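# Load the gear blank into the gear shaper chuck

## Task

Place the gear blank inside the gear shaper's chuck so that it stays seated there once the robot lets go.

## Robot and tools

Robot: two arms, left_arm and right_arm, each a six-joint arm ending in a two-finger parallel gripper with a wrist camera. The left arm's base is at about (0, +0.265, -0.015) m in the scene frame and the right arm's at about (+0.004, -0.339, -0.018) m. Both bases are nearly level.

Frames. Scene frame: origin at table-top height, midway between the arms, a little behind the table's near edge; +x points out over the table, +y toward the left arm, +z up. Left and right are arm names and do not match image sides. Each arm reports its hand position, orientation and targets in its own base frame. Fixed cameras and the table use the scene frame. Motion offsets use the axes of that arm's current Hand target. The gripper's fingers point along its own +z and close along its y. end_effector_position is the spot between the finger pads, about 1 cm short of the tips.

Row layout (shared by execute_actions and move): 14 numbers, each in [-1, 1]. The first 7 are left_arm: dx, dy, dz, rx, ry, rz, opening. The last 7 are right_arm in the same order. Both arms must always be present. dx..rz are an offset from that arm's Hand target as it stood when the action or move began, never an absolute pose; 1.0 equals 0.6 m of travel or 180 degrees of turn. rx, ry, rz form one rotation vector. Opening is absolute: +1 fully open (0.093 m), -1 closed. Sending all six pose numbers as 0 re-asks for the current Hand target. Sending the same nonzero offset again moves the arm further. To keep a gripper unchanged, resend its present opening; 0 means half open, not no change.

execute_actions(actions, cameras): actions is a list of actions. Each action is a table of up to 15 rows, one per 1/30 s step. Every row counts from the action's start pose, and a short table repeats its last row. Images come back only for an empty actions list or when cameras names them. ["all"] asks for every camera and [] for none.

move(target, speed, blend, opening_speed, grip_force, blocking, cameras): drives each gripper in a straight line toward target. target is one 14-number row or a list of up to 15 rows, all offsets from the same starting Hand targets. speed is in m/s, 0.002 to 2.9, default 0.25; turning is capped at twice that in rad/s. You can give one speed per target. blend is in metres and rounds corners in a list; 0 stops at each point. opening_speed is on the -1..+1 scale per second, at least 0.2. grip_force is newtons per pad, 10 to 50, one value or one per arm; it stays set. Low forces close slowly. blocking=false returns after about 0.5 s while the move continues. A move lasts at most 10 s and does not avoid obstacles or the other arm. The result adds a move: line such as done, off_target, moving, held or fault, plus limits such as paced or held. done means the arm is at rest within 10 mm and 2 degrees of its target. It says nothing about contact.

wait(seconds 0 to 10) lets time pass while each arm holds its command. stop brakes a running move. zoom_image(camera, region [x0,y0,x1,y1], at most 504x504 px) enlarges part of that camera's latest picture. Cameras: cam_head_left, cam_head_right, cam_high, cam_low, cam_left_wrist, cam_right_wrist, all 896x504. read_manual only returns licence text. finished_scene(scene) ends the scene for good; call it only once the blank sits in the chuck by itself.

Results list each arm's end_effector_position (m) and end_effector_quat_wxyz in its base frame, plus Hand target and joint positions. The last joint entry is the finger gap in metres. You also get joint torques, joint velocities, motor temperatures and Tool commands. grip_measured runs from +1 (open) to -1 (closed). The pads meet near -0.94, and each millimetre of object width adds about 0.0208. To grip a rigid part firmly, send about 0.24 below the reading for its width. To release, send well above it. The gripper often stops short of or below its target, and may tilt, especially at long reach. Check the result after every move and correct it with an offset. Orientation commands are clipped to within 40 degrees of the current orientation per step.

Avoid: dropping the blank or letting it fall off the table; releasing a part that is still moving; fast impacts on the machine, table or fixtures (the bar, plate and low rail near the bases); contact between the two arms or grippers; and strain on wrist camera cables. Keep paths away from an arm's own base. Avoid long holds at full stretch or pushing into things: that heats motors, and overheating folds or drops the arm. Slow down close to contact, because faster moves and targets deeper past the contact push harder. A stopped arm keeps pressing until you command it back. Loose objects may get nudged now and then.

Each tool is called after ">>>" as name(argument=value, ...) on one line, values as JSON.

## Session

>>> execute_actions(actions=[])

>>> zoom_image(camera="cam_head_right", region=[260, 180, 460, 350])

>>> zoom_image(camera="cam_low", region=[420, 60, 780, 300])

Scene clock: 0.00 s.
left_arm: end_effector_position=(+0.2977, -0.1251, +0.2984) grip_measured=+1.000 end_effector_quat_wxyz=(+0.754, -0.016, +0.656, +0.024) | right_arm: end_effector_position=(+0.3312, +0.1199, +0.4271) grip_measured=+1.000 end_effector_quat_wxyz=(+0.714, +0.047, +0.674, +0.183)
Joint positions: left_arm=[-0.797 0.985 0.448 0.746 -0.841 0.165 0.093] | right_arm=[0.495 0.983 1.034 0.041 0.312 0.292 0.093]
Joint velocities: within noise
Joint torques (N m): no reading
Motor temperatures (°C): left_arm=[27 27 27 28 28 25 27] | right_arm=[24 27 29 29 28 25 27]
Heat: left arm: 28 °C; right arm: 29 °C.
Hand target: left_arm +0.2976, -0.1252, +0.3009; +0.755, -0.016, +0.655, +0.023 | right_arm +0.3292, +0.1179, +0.4386; +0.724, +0.051, +0.662, +0.187
Tool commands: left_gripper/opening=+1.0 right_gripper/opening=+1.0
camera_calibration:
cam_left_wrist: T_world_to_cam=[[0.0871298, -0.996197, 0.000684939, -0.148942], [-0.305361, -0.0273621, -0.951843, 0.40823], [0.948242, 0.0827248, -0.306584, -0.0961251], [0, 0, 0, 1]] pos_world=[0.228785, -0.129254, 0.359203]
cam_right_wrist: T_world_to_cam=[[0.195902, -0.932007, -0.304933, 0.176606], [-0.378655, 0.214946, -0.900233, 0.523827], [0.904568, 0.291822, -0.310801, -0.118958], [0, 0, 0, 1]] pos_world=[0.271358, 0.0867182, 0.488447]

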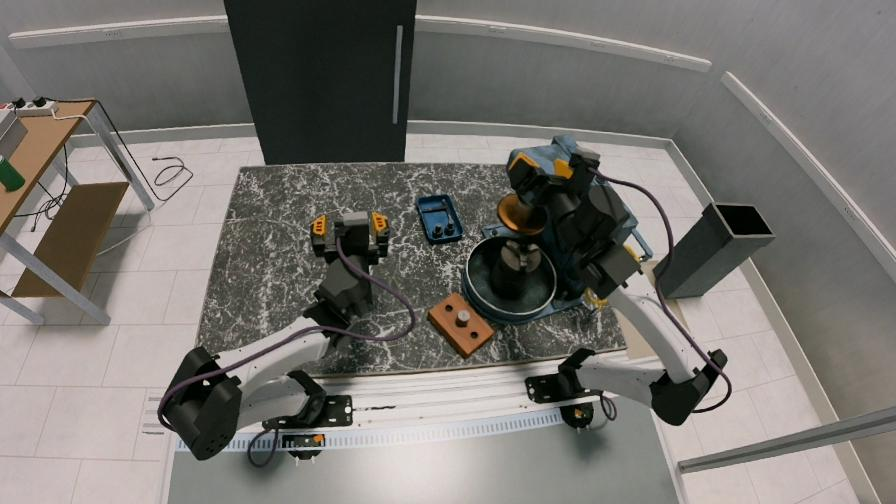

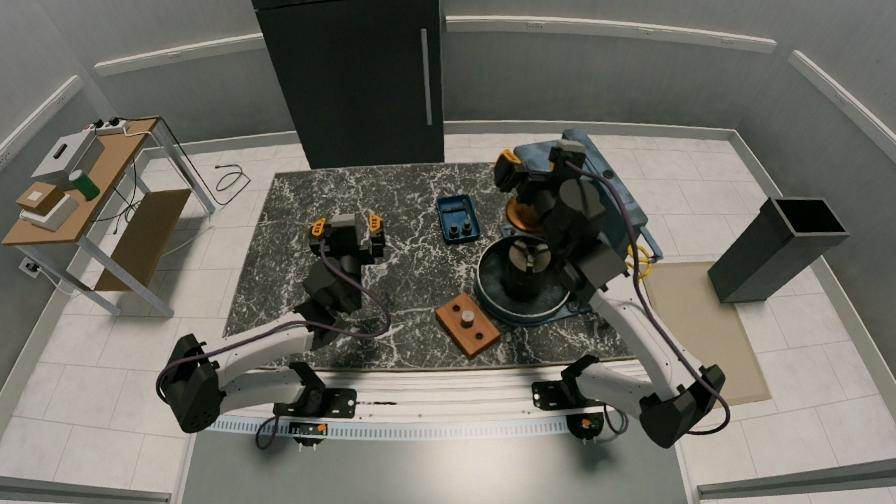

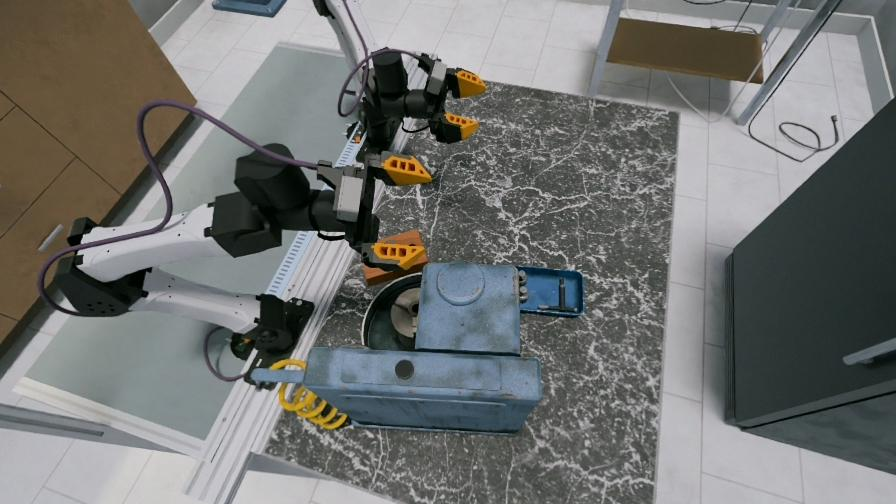

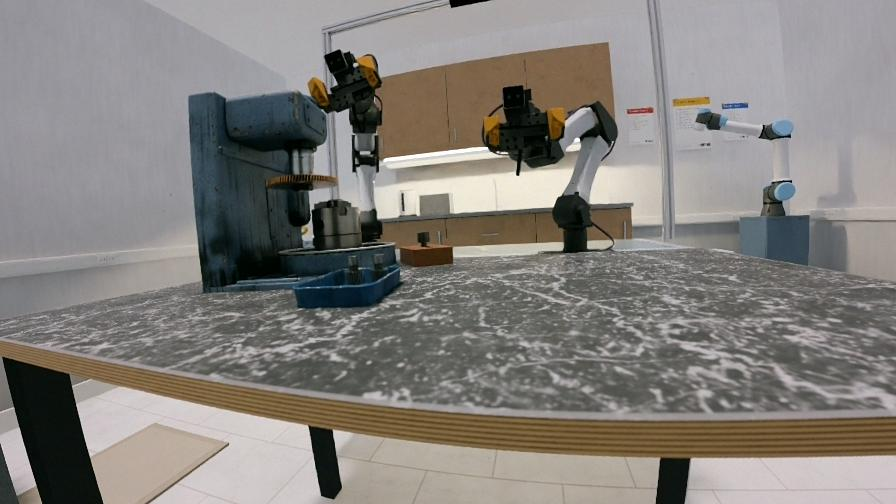

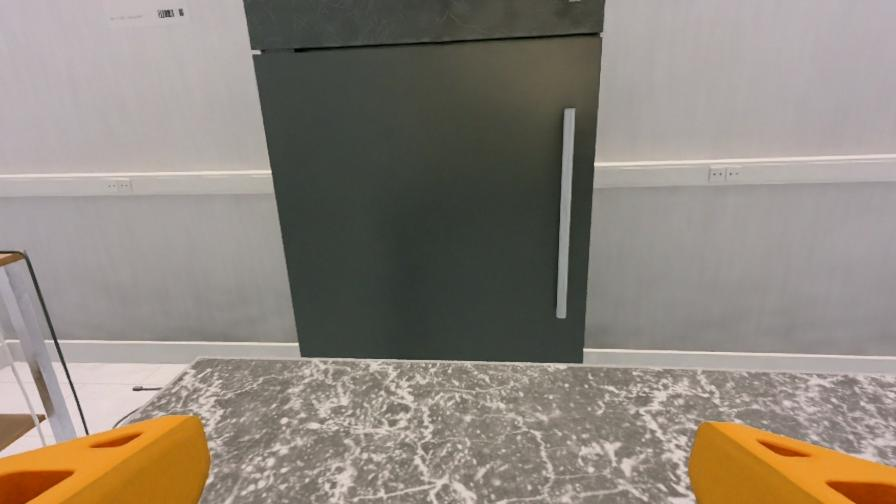

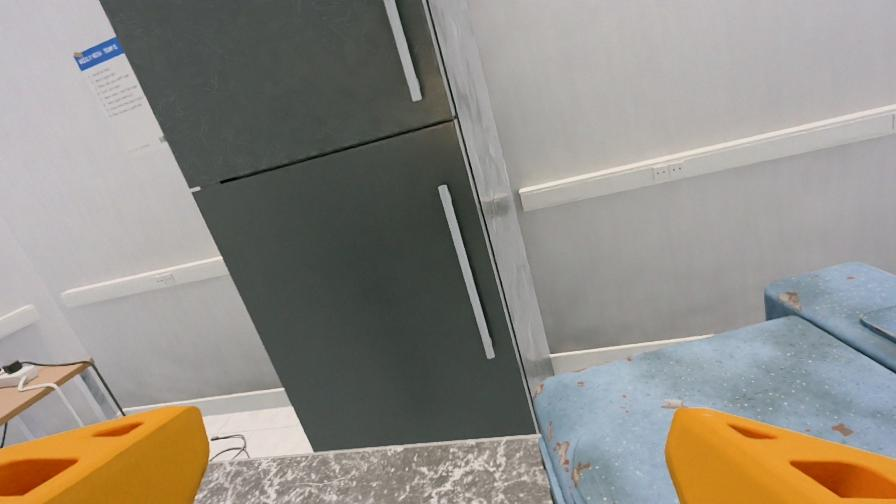

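Scaled by 2.520 from the camera's 896x504 image, which has a finer 1280x720 frame.

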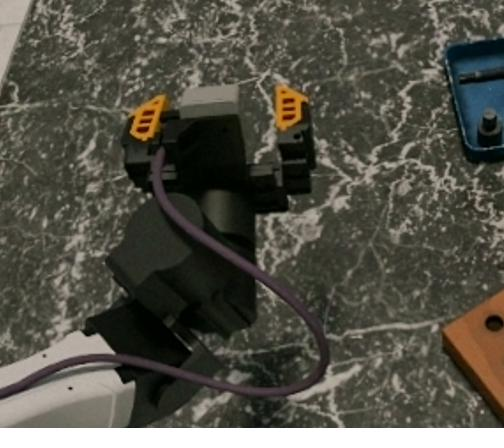

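Scaled by 1.400 from the camera's 896x504 image, which has a finer 1280x720 frame.

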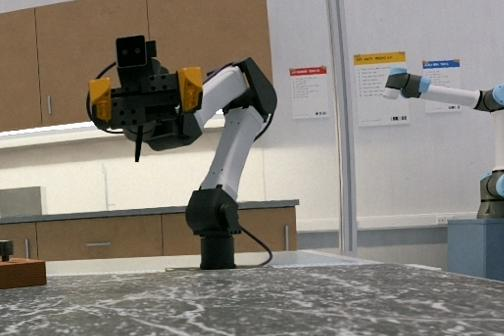

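>>> move(target=[0,0,0,0,0,0,1,0.3373,0.1167,-0.2995,-0.1856,0.2585,-0.134,0.4], cameras=["cam_right_wrist","cam_low"])

>>> zoom_image(camera="cam_low", region=[240, 60, 500, 300])

Scene clock: 18.03 s.
left_arm: end_effector_position=(+0.2977, -0.1251, +0.2984) grip_measured=+1.000 end_effector_quat_wxyz=(+0.754, -0.016, +0.656, +0.024) | right_arm: end_effector_position=(+0.1524, +0.2178, +0.2547) grip_measured=+0.401 end_effector_quat_wxyz=(+0.423, -0.354, +0.805, +0.218)
Joint positions: left_arm=[-0.797 0.985 0.448 0.746 -0.841 0.165 0.093] | right_arm=[1.037 0.762 0.895 -0.717 0.122 0.143 0.064]
Joint torques (N m): left_arm=[0.27 -2.3 7.49 1.72 0.2 0.01] | right_arm=[0.32 0.1 5.34 1.76 -0.03 -0.06]
Motor temperatures (°C): left_arm=[27 27 28 32 28 25 27] | right_arm=[24 27 34 33 28 25 27]
Heat: left arm: 32 °C; right arm: 34 °C.
Hand target: left_arm +0.2976, -0.1252, +0.3009; +0.755, -0.016, +0.655, +0.023 | right_arm +0.1500, +0.2198, +0.2498; +0.416, -0.362, +0.805, +0.219
Off the commanded pose: left_arm 0.003 m, 0 deg | right_arm 0.006 m, 1 deg.
move: done
camera_calibration:
cam_right_wrist: T_world_to_cam=[[0.75732, -0.651588, -0.0435879, 0.0369942], [-0.567792, -0.624014, -0.53686, 0.398878], [0.322612, 0.431324, -0.842544, 0.15435], [0, 0, 0, 1]] pos_world=[0.148668, 0.206436, 0.345801]
Images, in order (width x height): cam_low 896x504, cam_right_wrist 896x504.

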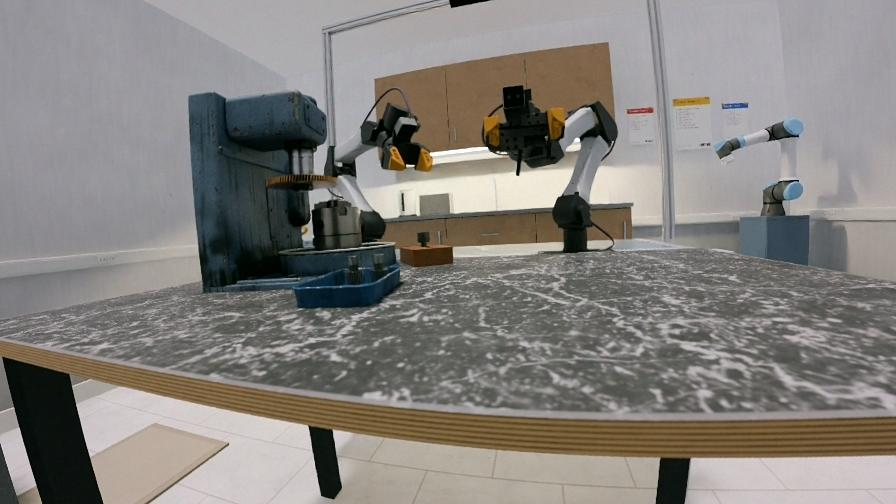

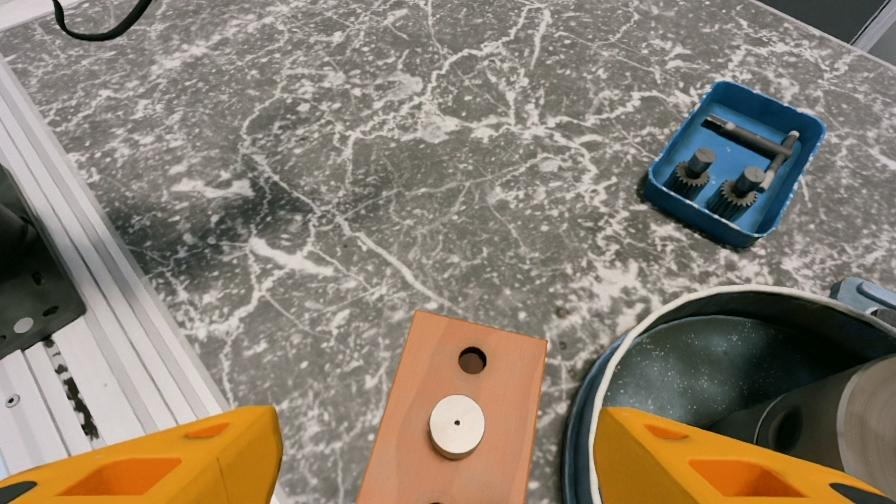

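Scaled by 1.938 from the camera's 896x504 image, which has a finer 1280x720 frame.

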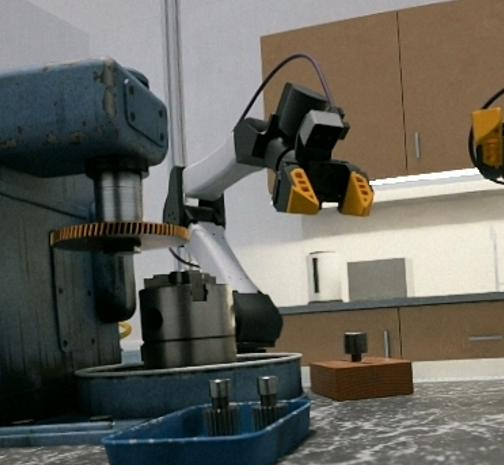

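>>> move(target=[0,0,0,0,0,0,1,0.1955,-0.0135,0.2222,0,0,0,0.4], cameras=["cam_right_wrist","cam_low"], speed=0.2)

>>> zoom_image(camera="cam_low", region=[380, 190, 480, 280])

Scene clock: 30.07 s.
left_arm: end_effector_position=(+0.2977, -0.1251, +0.2984) grip_measured=+1.000 end_effector_quat_wxyz=(+0.754, -0.016, +0.656, +0.024) | right_arm: end_effector_position=(+0.1762, +0.2514, +0.0750) grip_measured=+0.401 end_effector_quat_wxyz=(+0.406, -0.360, +0.813, +0.210)
Joint positions: left_arm=[-0.797 0.985 0.448 0.746 -0.841 0.165 0.093] | right_arm=[1.011 1.072 0.296 0.151 0.094 0.128 0.064]
Joint torques (N m): left_arm=[0.34 -2.35 7.45 1.74 0.2 0] | right_arm=[-0.66 -1.47 4.93 2.22 -0.08 -0.15]
Heat: left arm: 34 °C; right arm: 34 °C.
Hand target: left_arm +0.2976, -0.1252, +0.3009; +0.755, -0.016, +0.655, +0.023 | right_arm +0.1783, +0.2546, +0.0778; +0.416, -0.362, +0.805, +0.219
Off the commanded pose: left_arm 0.003 m, 0 deg | right_arm 0.005 m, 2 deg.
move: done
camera_calibration:
cam_right_wrist: T_world_to_cam=[[0.759381, -0.649386, -0.0404759, 0.0319047], [-0.578096, -0.644853, -0.49997, 0.34115], [0.298572, 0.403066, -0.865097, -0.00613993], [0, 0, 0, 1]] pos_world=[0.174823, 0.243185, 0.166544]
Images, in order (width x height): cam_low 896x504, cam_right_wrist 896x504.

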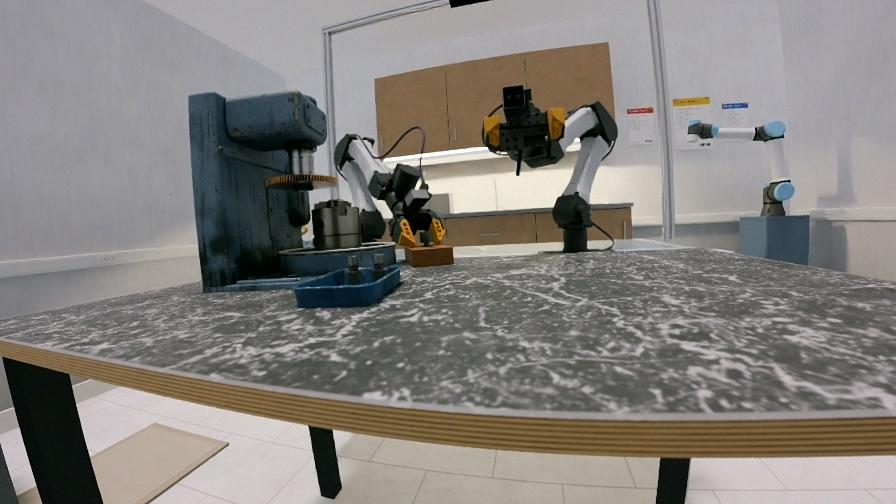

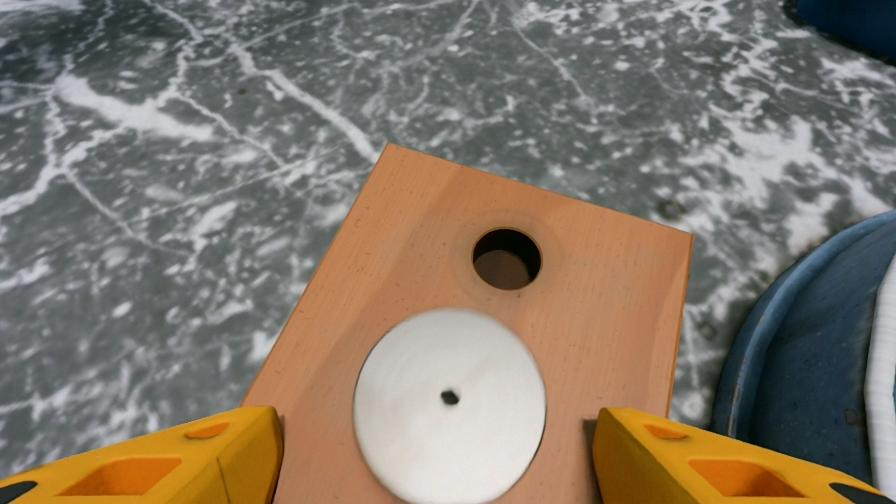

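Scaled by 5.040 from the camera's 896x504 image, which has a finer 1280x720 frame.

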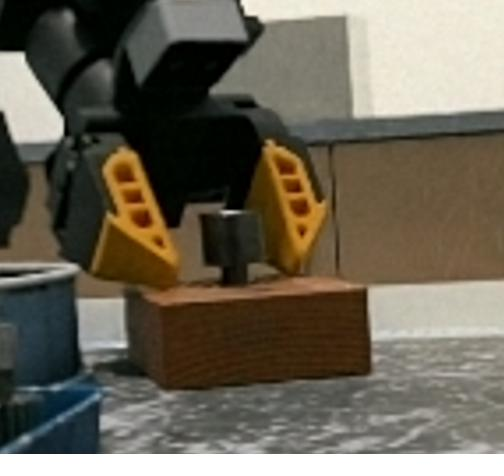

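>>> move(target=[[0,0,0,0,0,0,1,-0.024,-0.0025,0.0057,0,0,0,0.3],[0,0,0,0,0,0,1,-0.024,-0.0025,0.0057,0,0,0,-0.75]], cameras=["cam_right_wrist","cam_low"], speed=0.1, opening_speed=0.8)

>>> zoom_image(camera="cam_low", region=[380, 190, 480, 280])

Scene clock: 39.63 s.
left_arm: end_effector_position=(+0.2977, -0.1251, +0.2984) grip_measured=+1.000 end_effector_quat_wxyz=(+0.754, -0.016, +0.656, +0.024) | right_arm: end_effector_position=(+0.1794, +0.2516, +0.0735) grip_measured=-0.484 end_effector_quat_wxyz=(+0.401, -0.363, +0.815, +0.209)
Joint positions: left_arm=[-0.797 0.985 0.448 0.746 -0.841 0.165 0.093] | right_arm=[0.992 1.091 0.305 0.152 0.074 0.117 0.022]
Joint velocities: left_arm=[within noise] | right_arm=[0.002 -0.027 -0.002 0.022 -0.007 -0.066 -0.004]
Joint torques (N m): left_arm=[0.34 -2.41 7.49 1.73 0.19 0] | right_arm=[-0.61 -1.2 8.49 1.88 -0.04 -0.13]
Heat: left arm: 35 °C; right arm: 35 °C.
Hand target: left_arm +0.2976, -0.1252, +0.3009; +0.755, -0.016, +0.655, +0.023 | right_arm +0.1869, +0.2616, +0.0877; +0.416, -0.362, +0.805, +0.219
Off the commanded pose: left_arm 0.003 m, 0 deg | right_arm 0.019 m, 2 deg.
move: off_target (right_arm); target 2's new opening was sent with right_arm's hand 0.019 m and 2 deg from that target
camera_calibration:
cam_right_wrist: T_world_to_cam=[[0.761592, -0.646729, -0.0414565, 0.0286021], [-0.579052, -0.65038, -0.491636, 0.343234], [0.290993, 0.398431, -0.869814, -0.00563069], [0, 0, 0, 1]] pos_world=[0.178606, 0.243974, 0.165034]
Images, in order (width x height): cam_low 896x504, cam_right_wrist 896x504.

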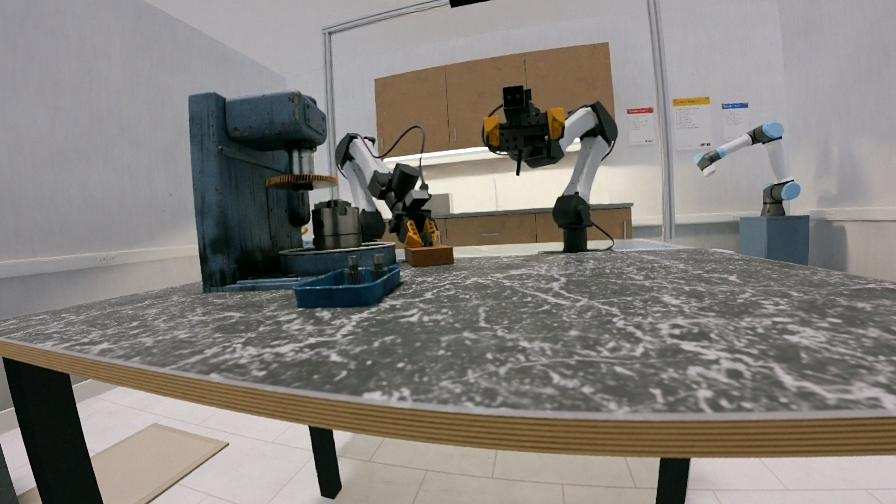

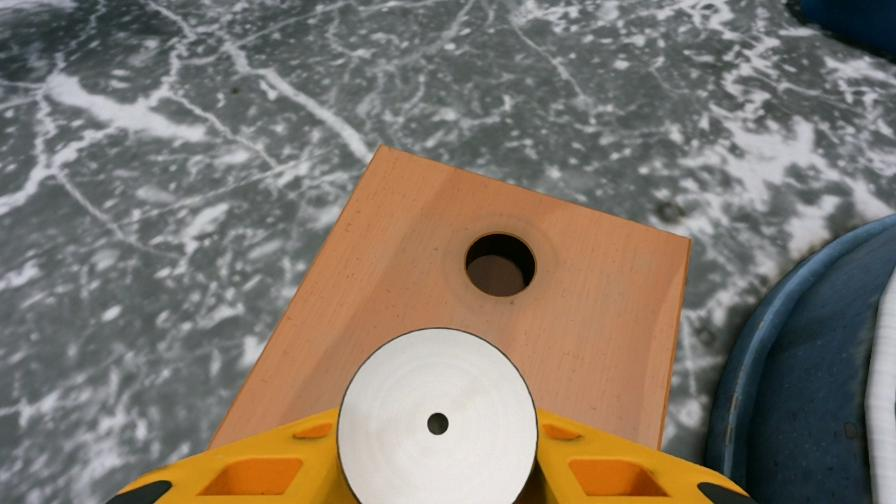

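Scaled by 5.040 from the camera's 896x504 image, which has a finer 1280x720 frame.

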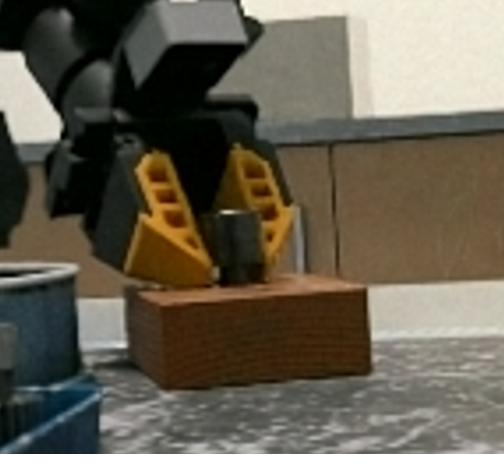

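>>> move(target=[[0,0,0,0,0,0,1,0,0,0,0,0,0,0.0],[0,0,0,0,0,0,1,-0.01,0.0,-0.006,0,0,0,0.0]], speed=0.1, opening_speed=0.8, cameras=["cam_right_wrist"])

Scene clock: 44.07 s.
left_arm: end_effector_position=(+0.2977, -0.1251, +0.2984) grip_measured=+1.000 end_effector_quat_wxyz=(+0.754, -0.016, +0.656, +0.024) | right_arm: end_effector_position=(+0.1798, +0.2513, +0.0742) grip_measured=-0.001 end_effector_quat_wxyz=(+0.395, -0.364, +0.818, +0.205)
Joint positions: left_arm=[-0.797 0.985 0.448 0.746 -0.841 0.165 0.093] | right_arm=[0.99 1.091 0.323 0.118 0.074 0.116 0.045]
Joint torques (N m): left_arm=[0.32 -2.39 7.49 1.72 0.2 0.01] | right_arm=[-0.66 -2.99 8.87 1.79 -0.06 -0.15]
Heat: left arm: 35 °C; right arm: 35 °C.
Hand target: left_arm +0.2976, -0.1252, +0.3009; +0.755, -0.016, +0.655, +0.023 | right_arm +0.1873, +0.2617, +0.0947; +0.416, -0.362, +0.805, +0.219
Off the commanded pose: left_arm 0.003 m, 0 deg | right_arm 0.024 m, 3 deg.
move: off_target (right_arm)
camera_calibration:
cam_right_wrist: T_world_to_cam=[[0.760166, -0.648555, -0.0390384, 0.0285922], [-0.584258, -0.656047, -0.477751, 0.345072], [0.284237, 0.385978, -0.877628, -0.0000704244], [0, 0, 0, 1]] pos_world=[0.179896, 0.244954, 0.165913]
Images, in order (width x height): cam_right_wrist 896x504.

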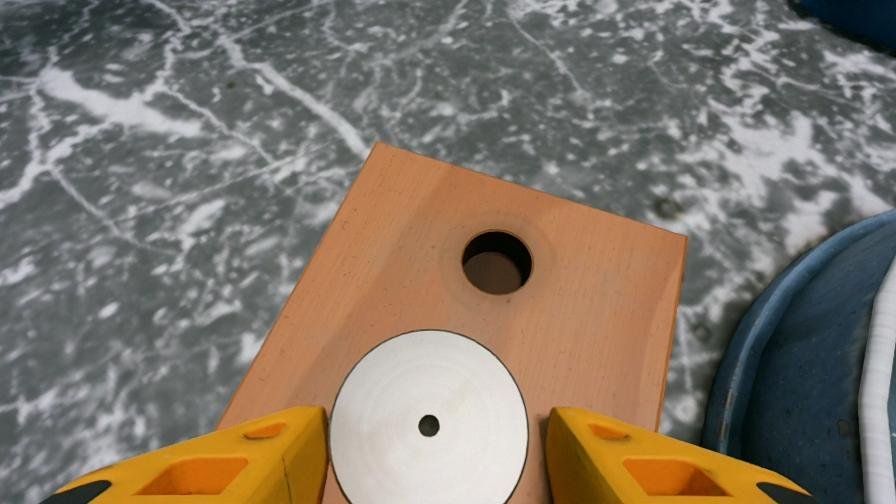

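>>> move(target=[0,0,0,0,0,0,1,-0.0166,0.001,-0.0112,0,-0.012,0,0.0], speed=0.15)

Scene clock: 46.53 s.
left_arm: end_effector_position=(+0.2977, -0.1251, +0.2984) grip_measured=+1.000 end_effector_quat_wxyz=(+0.754, -0.016, +0.656, +0.024) | right_arm: end_effector_position=(+0.1801, +0.2516, +0.0830) grip_measured=-0.001 end_effector_quat_wxyz=(+0.406, -0.361, +0.812, +0.212)
Joint positions: left_arm=[-0.797 0.985 0.448 0.746 -0.841 0.165 0.093] | right_arm=[0.99 1.057 0.323 0.113 0.074 0.116 0.045]
Joint torques (N m): left_arm=[0.25 -2.37 7.46 1.72 0.2 -0.01] | right_arm=[-0.4 -3.66 9.03 1.82 0.01 -0.15]
Heat: left arm: 35 °C; right arm: 36 °C.
Hand target: left_arm +0.2976, -0.1252, +0.3009; +0.755, -0.016, +0.655, +0.023 | right_arm +0.1874, +0.2617, +0.1068; +0.431, -0.358, +0.797, +0.226
Off the commanded pose: left_arm 0.003 m, 0 deg | right_arm 0.027 m, 4 deg.
move: off_target (right_arm)

>>> move(target=[[0,0,0,0,0,0,1,0,0,0,0,0,0,0],[0,0,0,0,0,0,1,0,0,0,0,0,0,-0.75],[0,0,0,0,0,0,1,-0.1273,0.0077,-0.079,0,0,0,-0.75],[0,0,0,0,0,0,1,-0.179,-0.2597,-0.2845,0.1519,0,0.0926,-0.75]], opening_speed=0.8, blend=[0,0,0.02,0], speed=0.2, cameras=["cam_right_wrist","cam_low"])

>>> zoom_image(camera="cam_low", region=[240, 120, 400, 260])

>>> zoom_image(camera="cam_right_wrist", region=[300, 250, 600, 504])

Scene clock: 59.90 s.
left_arm: end_effector_position=(+0.2977, -0.1251, +0.2984) grip_measured=+1.000 end_effector_quat_wxyz=(+0.754, -0.016, +0.656, +0.024) | right_arm: end_effector_position=(+0.2495, +0.0845, +0.2540) grip_measured=-0.496 end_effector_quat_wxyz=(+0.434, -0.123, +0.889, +0.083)
Joint positions: left_arm=[-0.797 0.985 0.448 0.746 -0.841 0.165 0.093] | right_arm=[0.327 0.813 0.966 -0.81 0 0.051 0.021]
Joint torques (N m): left_arm=[0.38 -2.32 7.49 1.72 0.19 -0.01] | right_arm=[-0.43 -0.14 9.66 2.06 -0.11 -0.16]
Heat: left arm: 36 °C; right arm: 38 °C.
Hand target: left_arm +0.2976, -0.1252, +0.3009; +0.755, -0.016, +0.655, +0.023 | right_arm +0.2570, +0.0881, +0.2799; +0.466, -0.128, +0.871, +0.091
Off the commanded pose: left_arm 0.003 m, 0 deg | right_arm 0.027 m, 4 deg.
move: off_target (right_arm); target 2's new opening was sent with right_arm's hand 0.026 m and 4 deg from that target
camera_calibration:
cam_right_wrist: T_world_to_cam=[[0.294784, -0.955051, -0.0313188, 0.0145435], [-0.847367, -0.246117, -0.470526, 0.391378], [0.441668, 0.165242, -0.88183, 0.18267], [0, 0, 0, 1]] pos_world=[0.246674, 0.0800296, 0.345693]
Images, in order (width x height): cam_low 896x504, cam_right_wrist 896x504.

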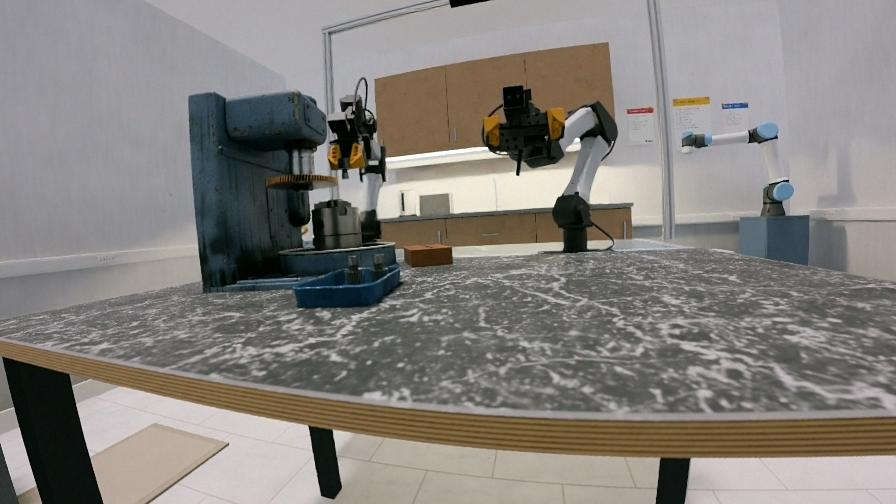

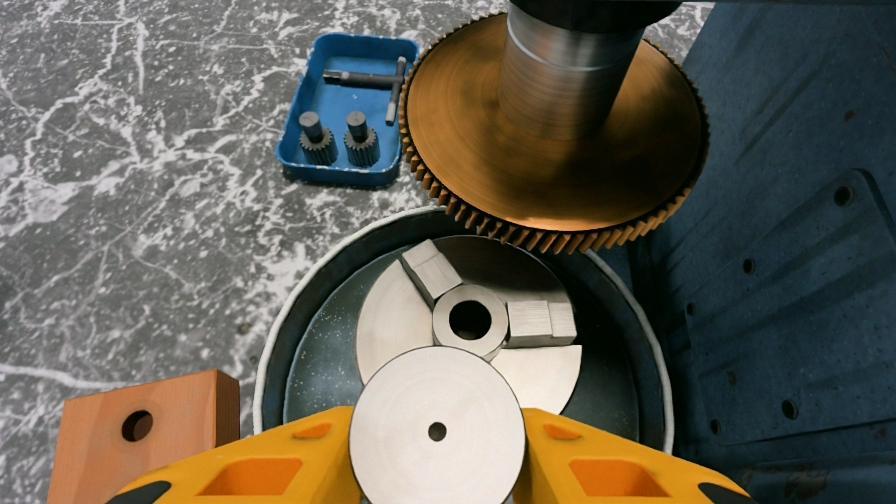

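Scaled by 3.150 from the camera's 896x504 image, which has a finer 1280x720 frame.

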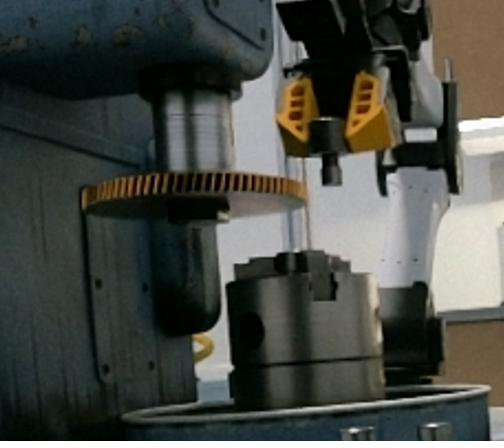

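Scaled by 1.680 from the camera's 896x504 image, which has a finer 1280x720 frame.

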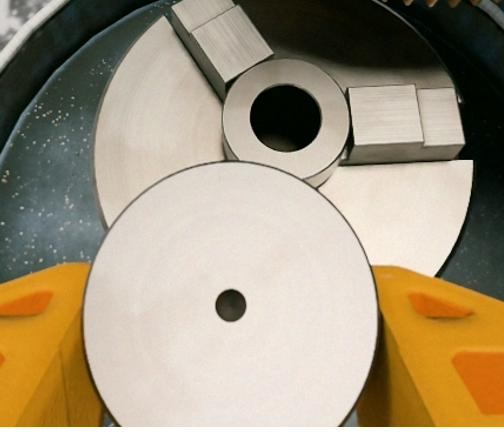

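>>> move(target=[0,0,0,0,0,0,1,-0.0222,-0.0192,0.0992,0,0,0,-0.75], speed=0.1, cameras=["cam_low","cam_right_wrist"])

>>> zoom_image(camera="cam_low", region=[240, 120, 400, 260])

Scene clock: 83.57 s.
left_arm: end_effector_position=(+0.2977, -0.1251, +0.2984) grip_measured=+1.000 end_effector_quat_wxyz=(+0.754, -0.016, +0.656, +0.024) | right_arm: end_effector_position=(+0.3007, +0.0915, +0.2375) grip_measured=-0.496 end_effector_quat_wxyz=(+0.429, -0.123, +0.891, +0.084)
Joint positions: left_arm=[-0.797 0.985 0.448 0.746 -0.841 0.165 0.093] | right_arm=[0.27 0.999 0.966 -0.634 -0.048 0.018 0.021]
Joint torques (N m): left_arm=[0.36 -2.36 7.46 1.71 0.19 0.01] | right_arm=[-0.64 -1.48 7.71 2.44 -0.15 -0.16]
Motor temperatures (°C): left_arm=[27 27 31 37 28 25 27] | right_arm=[24 27 43 38 28 25 29]
Heat: left arm: 37 °C; right arm: 43 °C.
Hand target: left_arm +0.2976, -0.1252, +0.3009; +0.755, -0.016, +0.655, +0.023 | right_arm +0.3145, +0.0956, +0.2579; +0.466, -0.128, +0.871, +0.091
Off the commanded pose: left_arm 0.003 m, 0 deg | right_arm 0.025 m, 5 deg.
move: off_target (right_arm)
camera_calibration:
cam_right_wrist: T_world_to_cam=[[0.295401, -0.954722, -0.035275, 0.00632859], [-0.852063, -0.246578, -0.461722, 0.428119], [0.432118, 0.16645, -0.886323, 0.148244], [0, 0, 0, 1]] pos_world=[0.298856, 0.0869316, 0.329287]
Images, in order (width x height): cam_low 896x504, cam_right_wrist 896x504.

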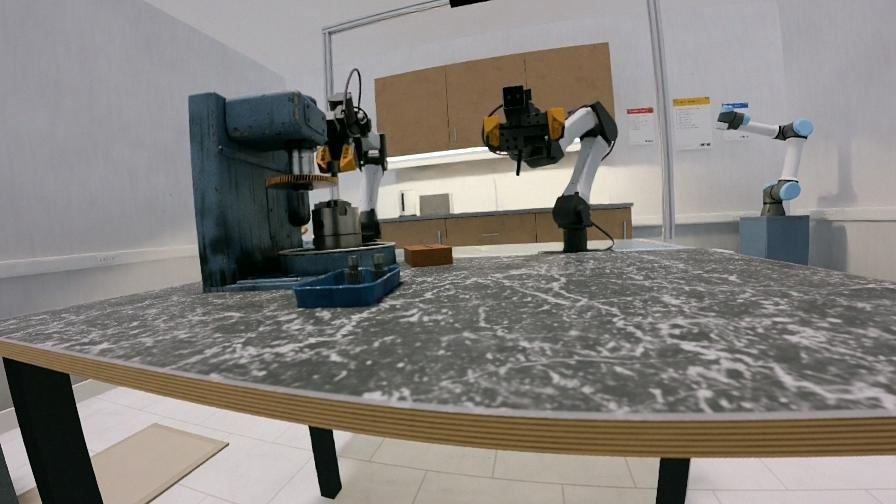

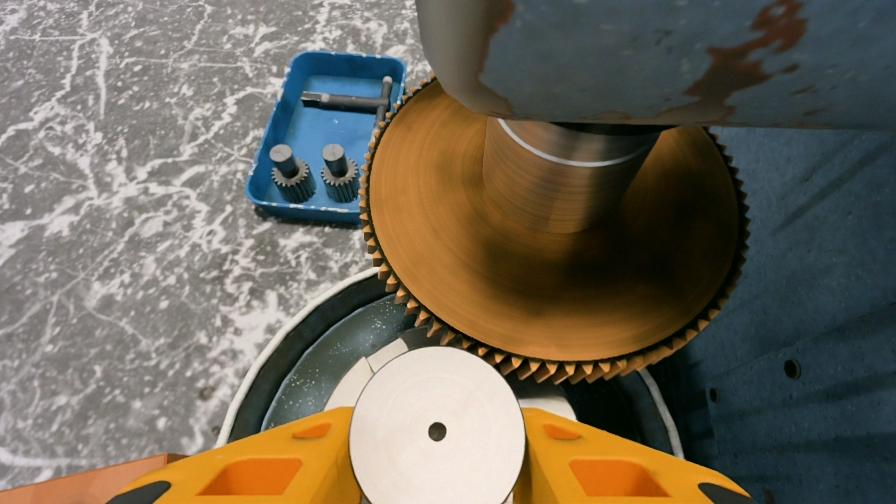

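Scaled by 3.150 from the camera's 896x504 image, which has a finer 1280x720 frame.

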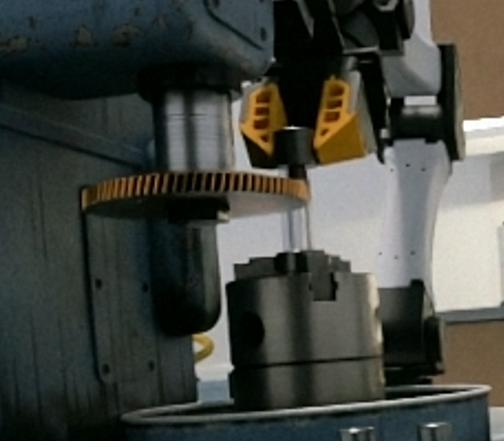

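>>> move(target=[0,0,0,0,0,0,1,0.0245,-0.0054,0.0287,0,-0.007,0,-0.75], speed=0.05, cameras=["cam_low","cam_right_wrist"])

>>> zoom_image(camera="cam_low", region=[280, 150, 380, 230])

Scene clock: 88.53 s.
left_arm: end_effector_position=(+0.2977, -0.1251, +0.2984) grip_measured=+1.000 end_effector_quat_wxyz=(+0.754, -0.016, +0.656, +0.024) | right_arm: end_effector_position=(+0.3103, +0.0922, +0.2247) grip_measured=-0.496 end_effector_quat_wxyz=(+0.447, -0.122, +0.882, +0.087)
Joint positions: left_arm=[-0.797 0.985 0.448 0.746 -0.841 0.165 0.093] | right_arm=[0.26 0.999 0.882 -0.51 -0.056 0.014 0.021]
Joint torques (N m): left_arm=[0.32 -2.4 7.46 1.72 0.2 0.01] | right_arm=[-0.64 -1.61 6.12 2.5 -0.17 -0.16]
Heat: left arm: 37 °C; right arm: 42 °C.
Hand target: left_arm +0.2976, -0.1252, +0.3009; +0.755, -0.016, +0.655, +0.023 | right_arm +0.3213, +0.0952, +0.2360; +0.476, -0.127, +0.866, +0.092
Off the commanded pose: left_arm 0.003 m, 0 deg | right_arm 0.016 m, 4 deg.
move: off_target (right_arm)
camera_calibration:
cam_right_wrist: T_world_to_cam=[[0.295728, -0.954612, -0.0354977, 0.00370394], [-0.833536, -0.23971, -0.497752, 0.432228], [0.466651, 0.176788, -0.866593, 0.116503], [0, 0, 0, 1]] pos_world=[0.304816, 0.0865492, 0.316234]
Images, in order (width x height): cam_low 896x504, cam_right_wrist 896x504.

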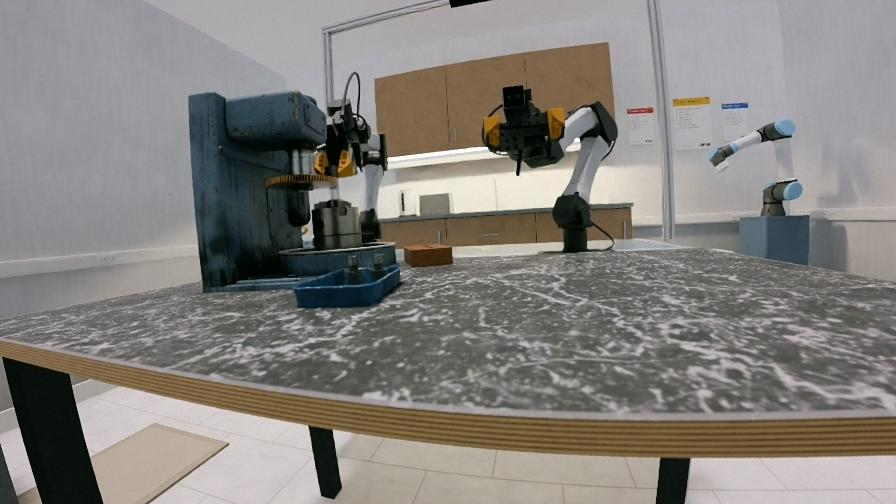

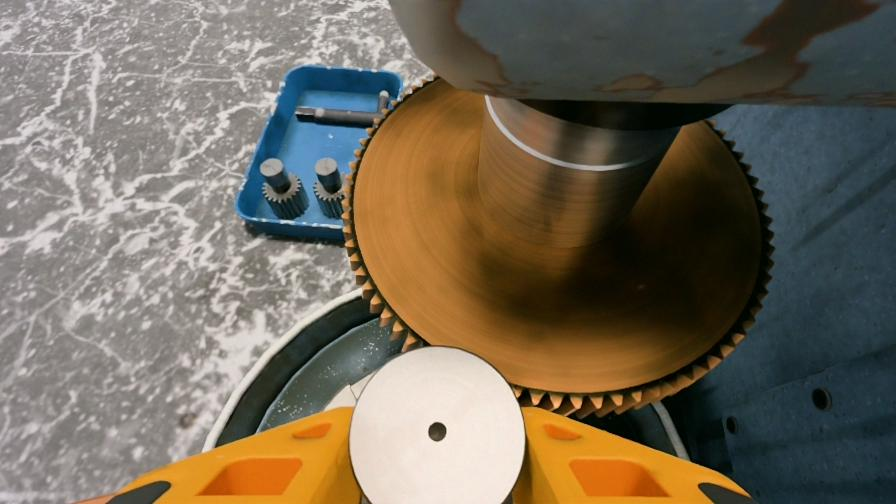

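Scaled by 5.040 from the camera's 896x504 image, which has a finer 1280x720 frame.

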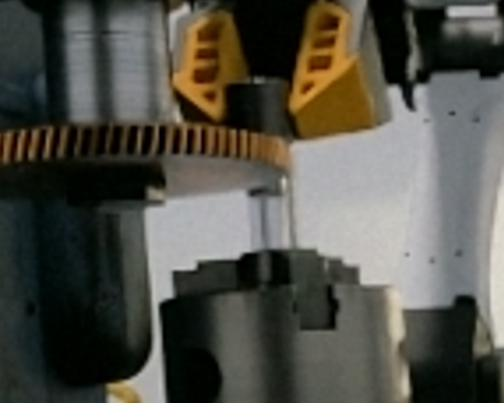

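>>> move(target=[0,0,0,0,0,0,1,0.0337,0,0.0155,0,0.004,0,-0.75], speed=0.05, cameras=["cam_low","cam_right_wrist"])

>>> zoom_image(camera="cam_low", region=[280, 150, 380, 230])

Scene clock: 98.23 s.
left_arm: end_effector_position=(+0.2977, -0.1251, +0.2984) grip_measured=+1.000 end_effector_quat_wxyz=(+0.754, -0.016, +0.656, +0.024) | right_arm: end_effector_position=(+0.3101, +0.0921, +0.2022) grip_measured=-0.496 end_effector_quat_wxyz=(+0.441, -0.122, +0.885, +0.086)
Joint positions: left_arm=[-0.797 0.985 0.448 0.746 -0.841 0.165 0.093] | right_arm=[0.26 0.999 0.803 -0.444 -0.056 0.014 0.021]
Joint torques (N m): left_arm=[0.31 -2.39 7.45 1.72 0.18 0.01] | right_arm=[-0.39 -2.62 5.91 2.41 -0.13 -0.14]
Heat: left arm: 38 °C; right arm: 42 °C.
Hand target: left_arm +0.2976, -0.1252, +0.3009; +0.755, -0.016, +0.655, +0.023 | right_arm +0.3183, +0.0951, +0.2140; +0.470, -0.128, +0.869, +0.091
Off the commanded pose: left_arm 0.003 m, 0 deg | right_arm 0.015 m, 4 deg.
move: off_target (right_arm)
camera_calibration:
cam_right_wrist: T_world_to_cam=[[0.295285, -0.95473, -0.0360283, 0.00310916], [-0.839896, -0.241425, -0.486095, 0.420653], [0.455391, 0.173797, -0.873163, 0.102307], [0, 0, 0, 1]] pos_world=[0.305797, 0.0867442, 0.293919]
Images, in order (width x height): cam_low 896x504, cam_right_wrist 896x504.

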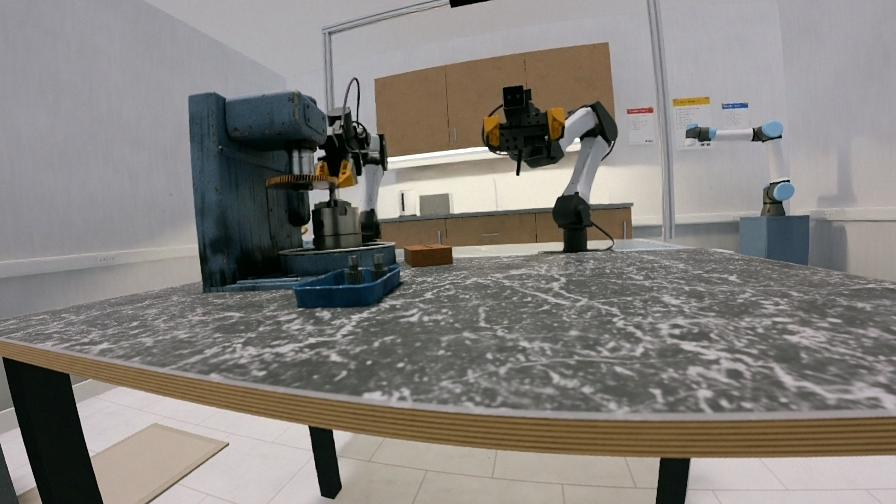

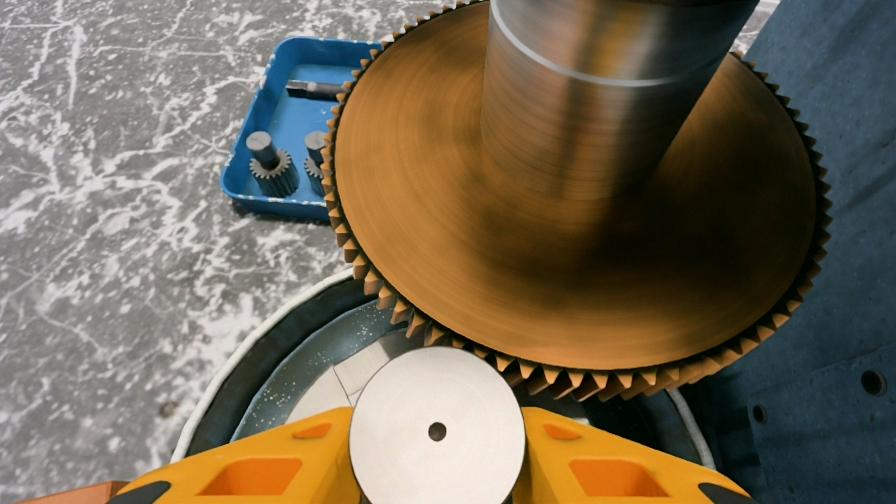

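Scaled by 5.040 from the camera's 896x504 image, which has a finer 1280x720 frame.

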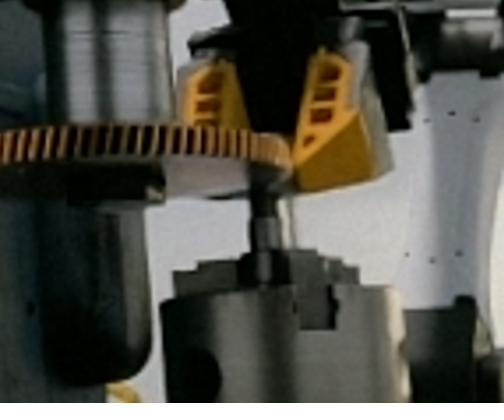

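>>> move(target=[0,0,0,0,0,0,1,0.025,0.003,0.0047,0,0,0,-0.75], speed=0.04)

Scene clock: 101.47 s.
left_arm: end_effector_position=(+0.2977, -0.1251, +0.2984) grip_measured=+1.000 end_effector_quat_wxyz=(+0.754, -0.016, +0.656, +0.024) | right_arm: end_effector_position=(+0.3111, +0.0928, +0.2010) grip_measured=-0.496 end_effector_quat_wxyz=(+0.463, -0.122, +0.873, +0.089)
Joint positions: left_arm=[-0.797 0.985 0.448 0.746 -0.841 0.165 0.093] | right_arm=[0.261 0.971 0.747 -0.365 -0.056 0.014 0.021]
Joint torques (N m): left_arm=[0.32 -2.33 7.49 1.72 0.2 0] | right_arm=[0.34 -2.21 5.04 2.1 -0.03 -0.08]
Heat: left arm: 38 °C; right arm: 42 °C.
Hand target: left_arm +0.2976, -0.1252, +0.3009; +0.755, -0.016, +0.655, +0.023 | right_arm +0.3121, +0.0956, +0.1999; +0.470, -0.128, +0.869, +0.092
Off the commanded pose: left_arm 0.003 m, 0 deg | right_arm 0.003 m, 1 deg.
move: done

>>> move(target=[[0,0,0,0,0,0,1,0.0175,0.002,0.0037,0,0.012,0,-0.75],[0,0,0,0,0,0,1,0.021,0.004,-0.0016,0,0.012,0,-0.75],[0,0,0,0,0,0,1,0.0245,0.006,-0.0069,0,0.012,0,-0.75]], speed=0.04, blend=0.002)

Scene clock: 106.67 s.
left_arm: end_effector_position=(+0.2977, -0.1251, +0.2984) grip_measured=+1.000 end_effector_quat_wxyz=(+0.754, -0.016, +0.656, +0.024) | right_arm: end_effector_position=(+0.3060, +0.0960, +0.2004) grip_measured=-0.496 end_effector_quat_wxyz=(+0.467, -0.127, +0.870, +0.091)
Joint positions: left_arm=[-0.797 0.985 0.448 0.746 -0.841 0.165 0.093] | right_arm=[0.277 0.946 0.727 -0.36 -0.051 0.014 0.021]
Joint torques (N m): left_arm=[0.28 -2.36 7.42 1.73 0.19 0.01] | right_arm=[0.54 -2.52 4.88 1.58 0.08 0.01]
Heat: left arm: 38 °C; right arm: 42 °C.
Hand target: left_arm +0.2976, -0.1252, +0.3009; +0.755, -0.016, +0.655, +0.023 | right_arm +0.3000, +0.0960, +0.1899; +0.454, -0.130, +0.877, +0.089
Off the commanded pose: left_arm 0.003 m, 0 deg | right_arm 0.012 m, 2 deg.
move: off_target (right_arm)

>>> move(target=[[0,0,0,0,0,0,1,0.0055,-0.0095,-0.0002,0,0.008,0,-0.75],[0,0,0,0,0,0,1,0.0069,-0.019,-0.003,0,0.008,0,-0.75]], speed=0.03, blend=0.002, cameras=["cam_low"])

>>> zoom_image(camera="cam_low", region=[300, 160, 364, 211])

Scene clock: 114.57 s.
left_arm: end_effector_position=(+0.2977, -0.1251, +0.2984) grip_measured=+1.000 end_effector_quat_wxyz=(+0.754, -0.016, +0.656, +0.024) | right_arm: end_effector_position=(+0.3072, +0.0897, +0.2001) grip_measured=-0.496 end_effector_quat_wxyz=(+0.466, -0.128, +0.870, +0.097)
Joint positions: left_arm=[-0.797 0.985 0.448 0.746 -0.841 0.165 0.093] | right_arm=[0.232 0.946 0.727 -0.363 -0.1 -0.008 0.021]
Joint torques (N m): left_arm=[0.32 -2.35 7.51 1.73 0.19 0] | right_arm=[-0.9 -2.22 5.68 1.24 0.03 -0.17]
Heat: left arm: 38 °C; right arm: 41 °C.
Hand target: left_arm +0.2976, -0.1252, +0.3009; +0.755, -0.016, +0.655, +0.023 | right_arm +0.2998, +0.0839, +0.1871; +0.443, -0.131, +0.883, +0.087
Off the commanded pose: left_arm 0.003 m, 0 deg | right_arm 0.016 m, 3 deg.
move: off_target (right_arm)
Images, in order (width x height): cam_low 896x504.

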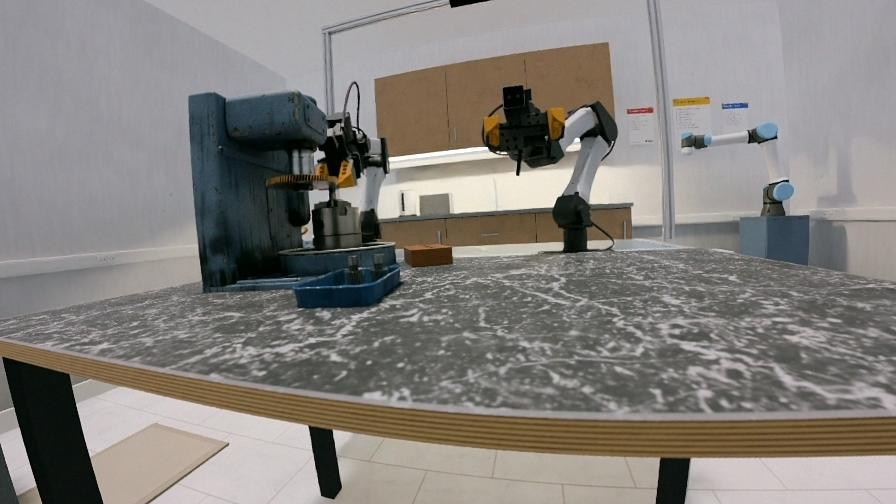

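Scaled by 7.875 from the camera's 896x504 image, which has a finer 1280x720 frame.

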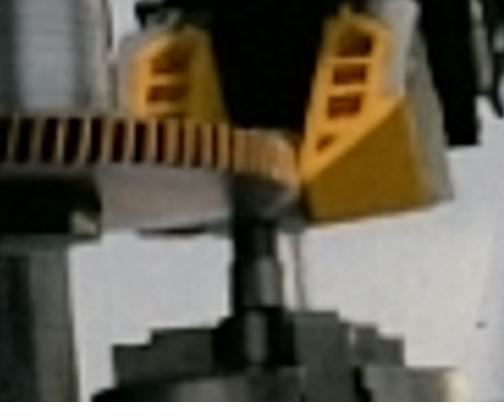

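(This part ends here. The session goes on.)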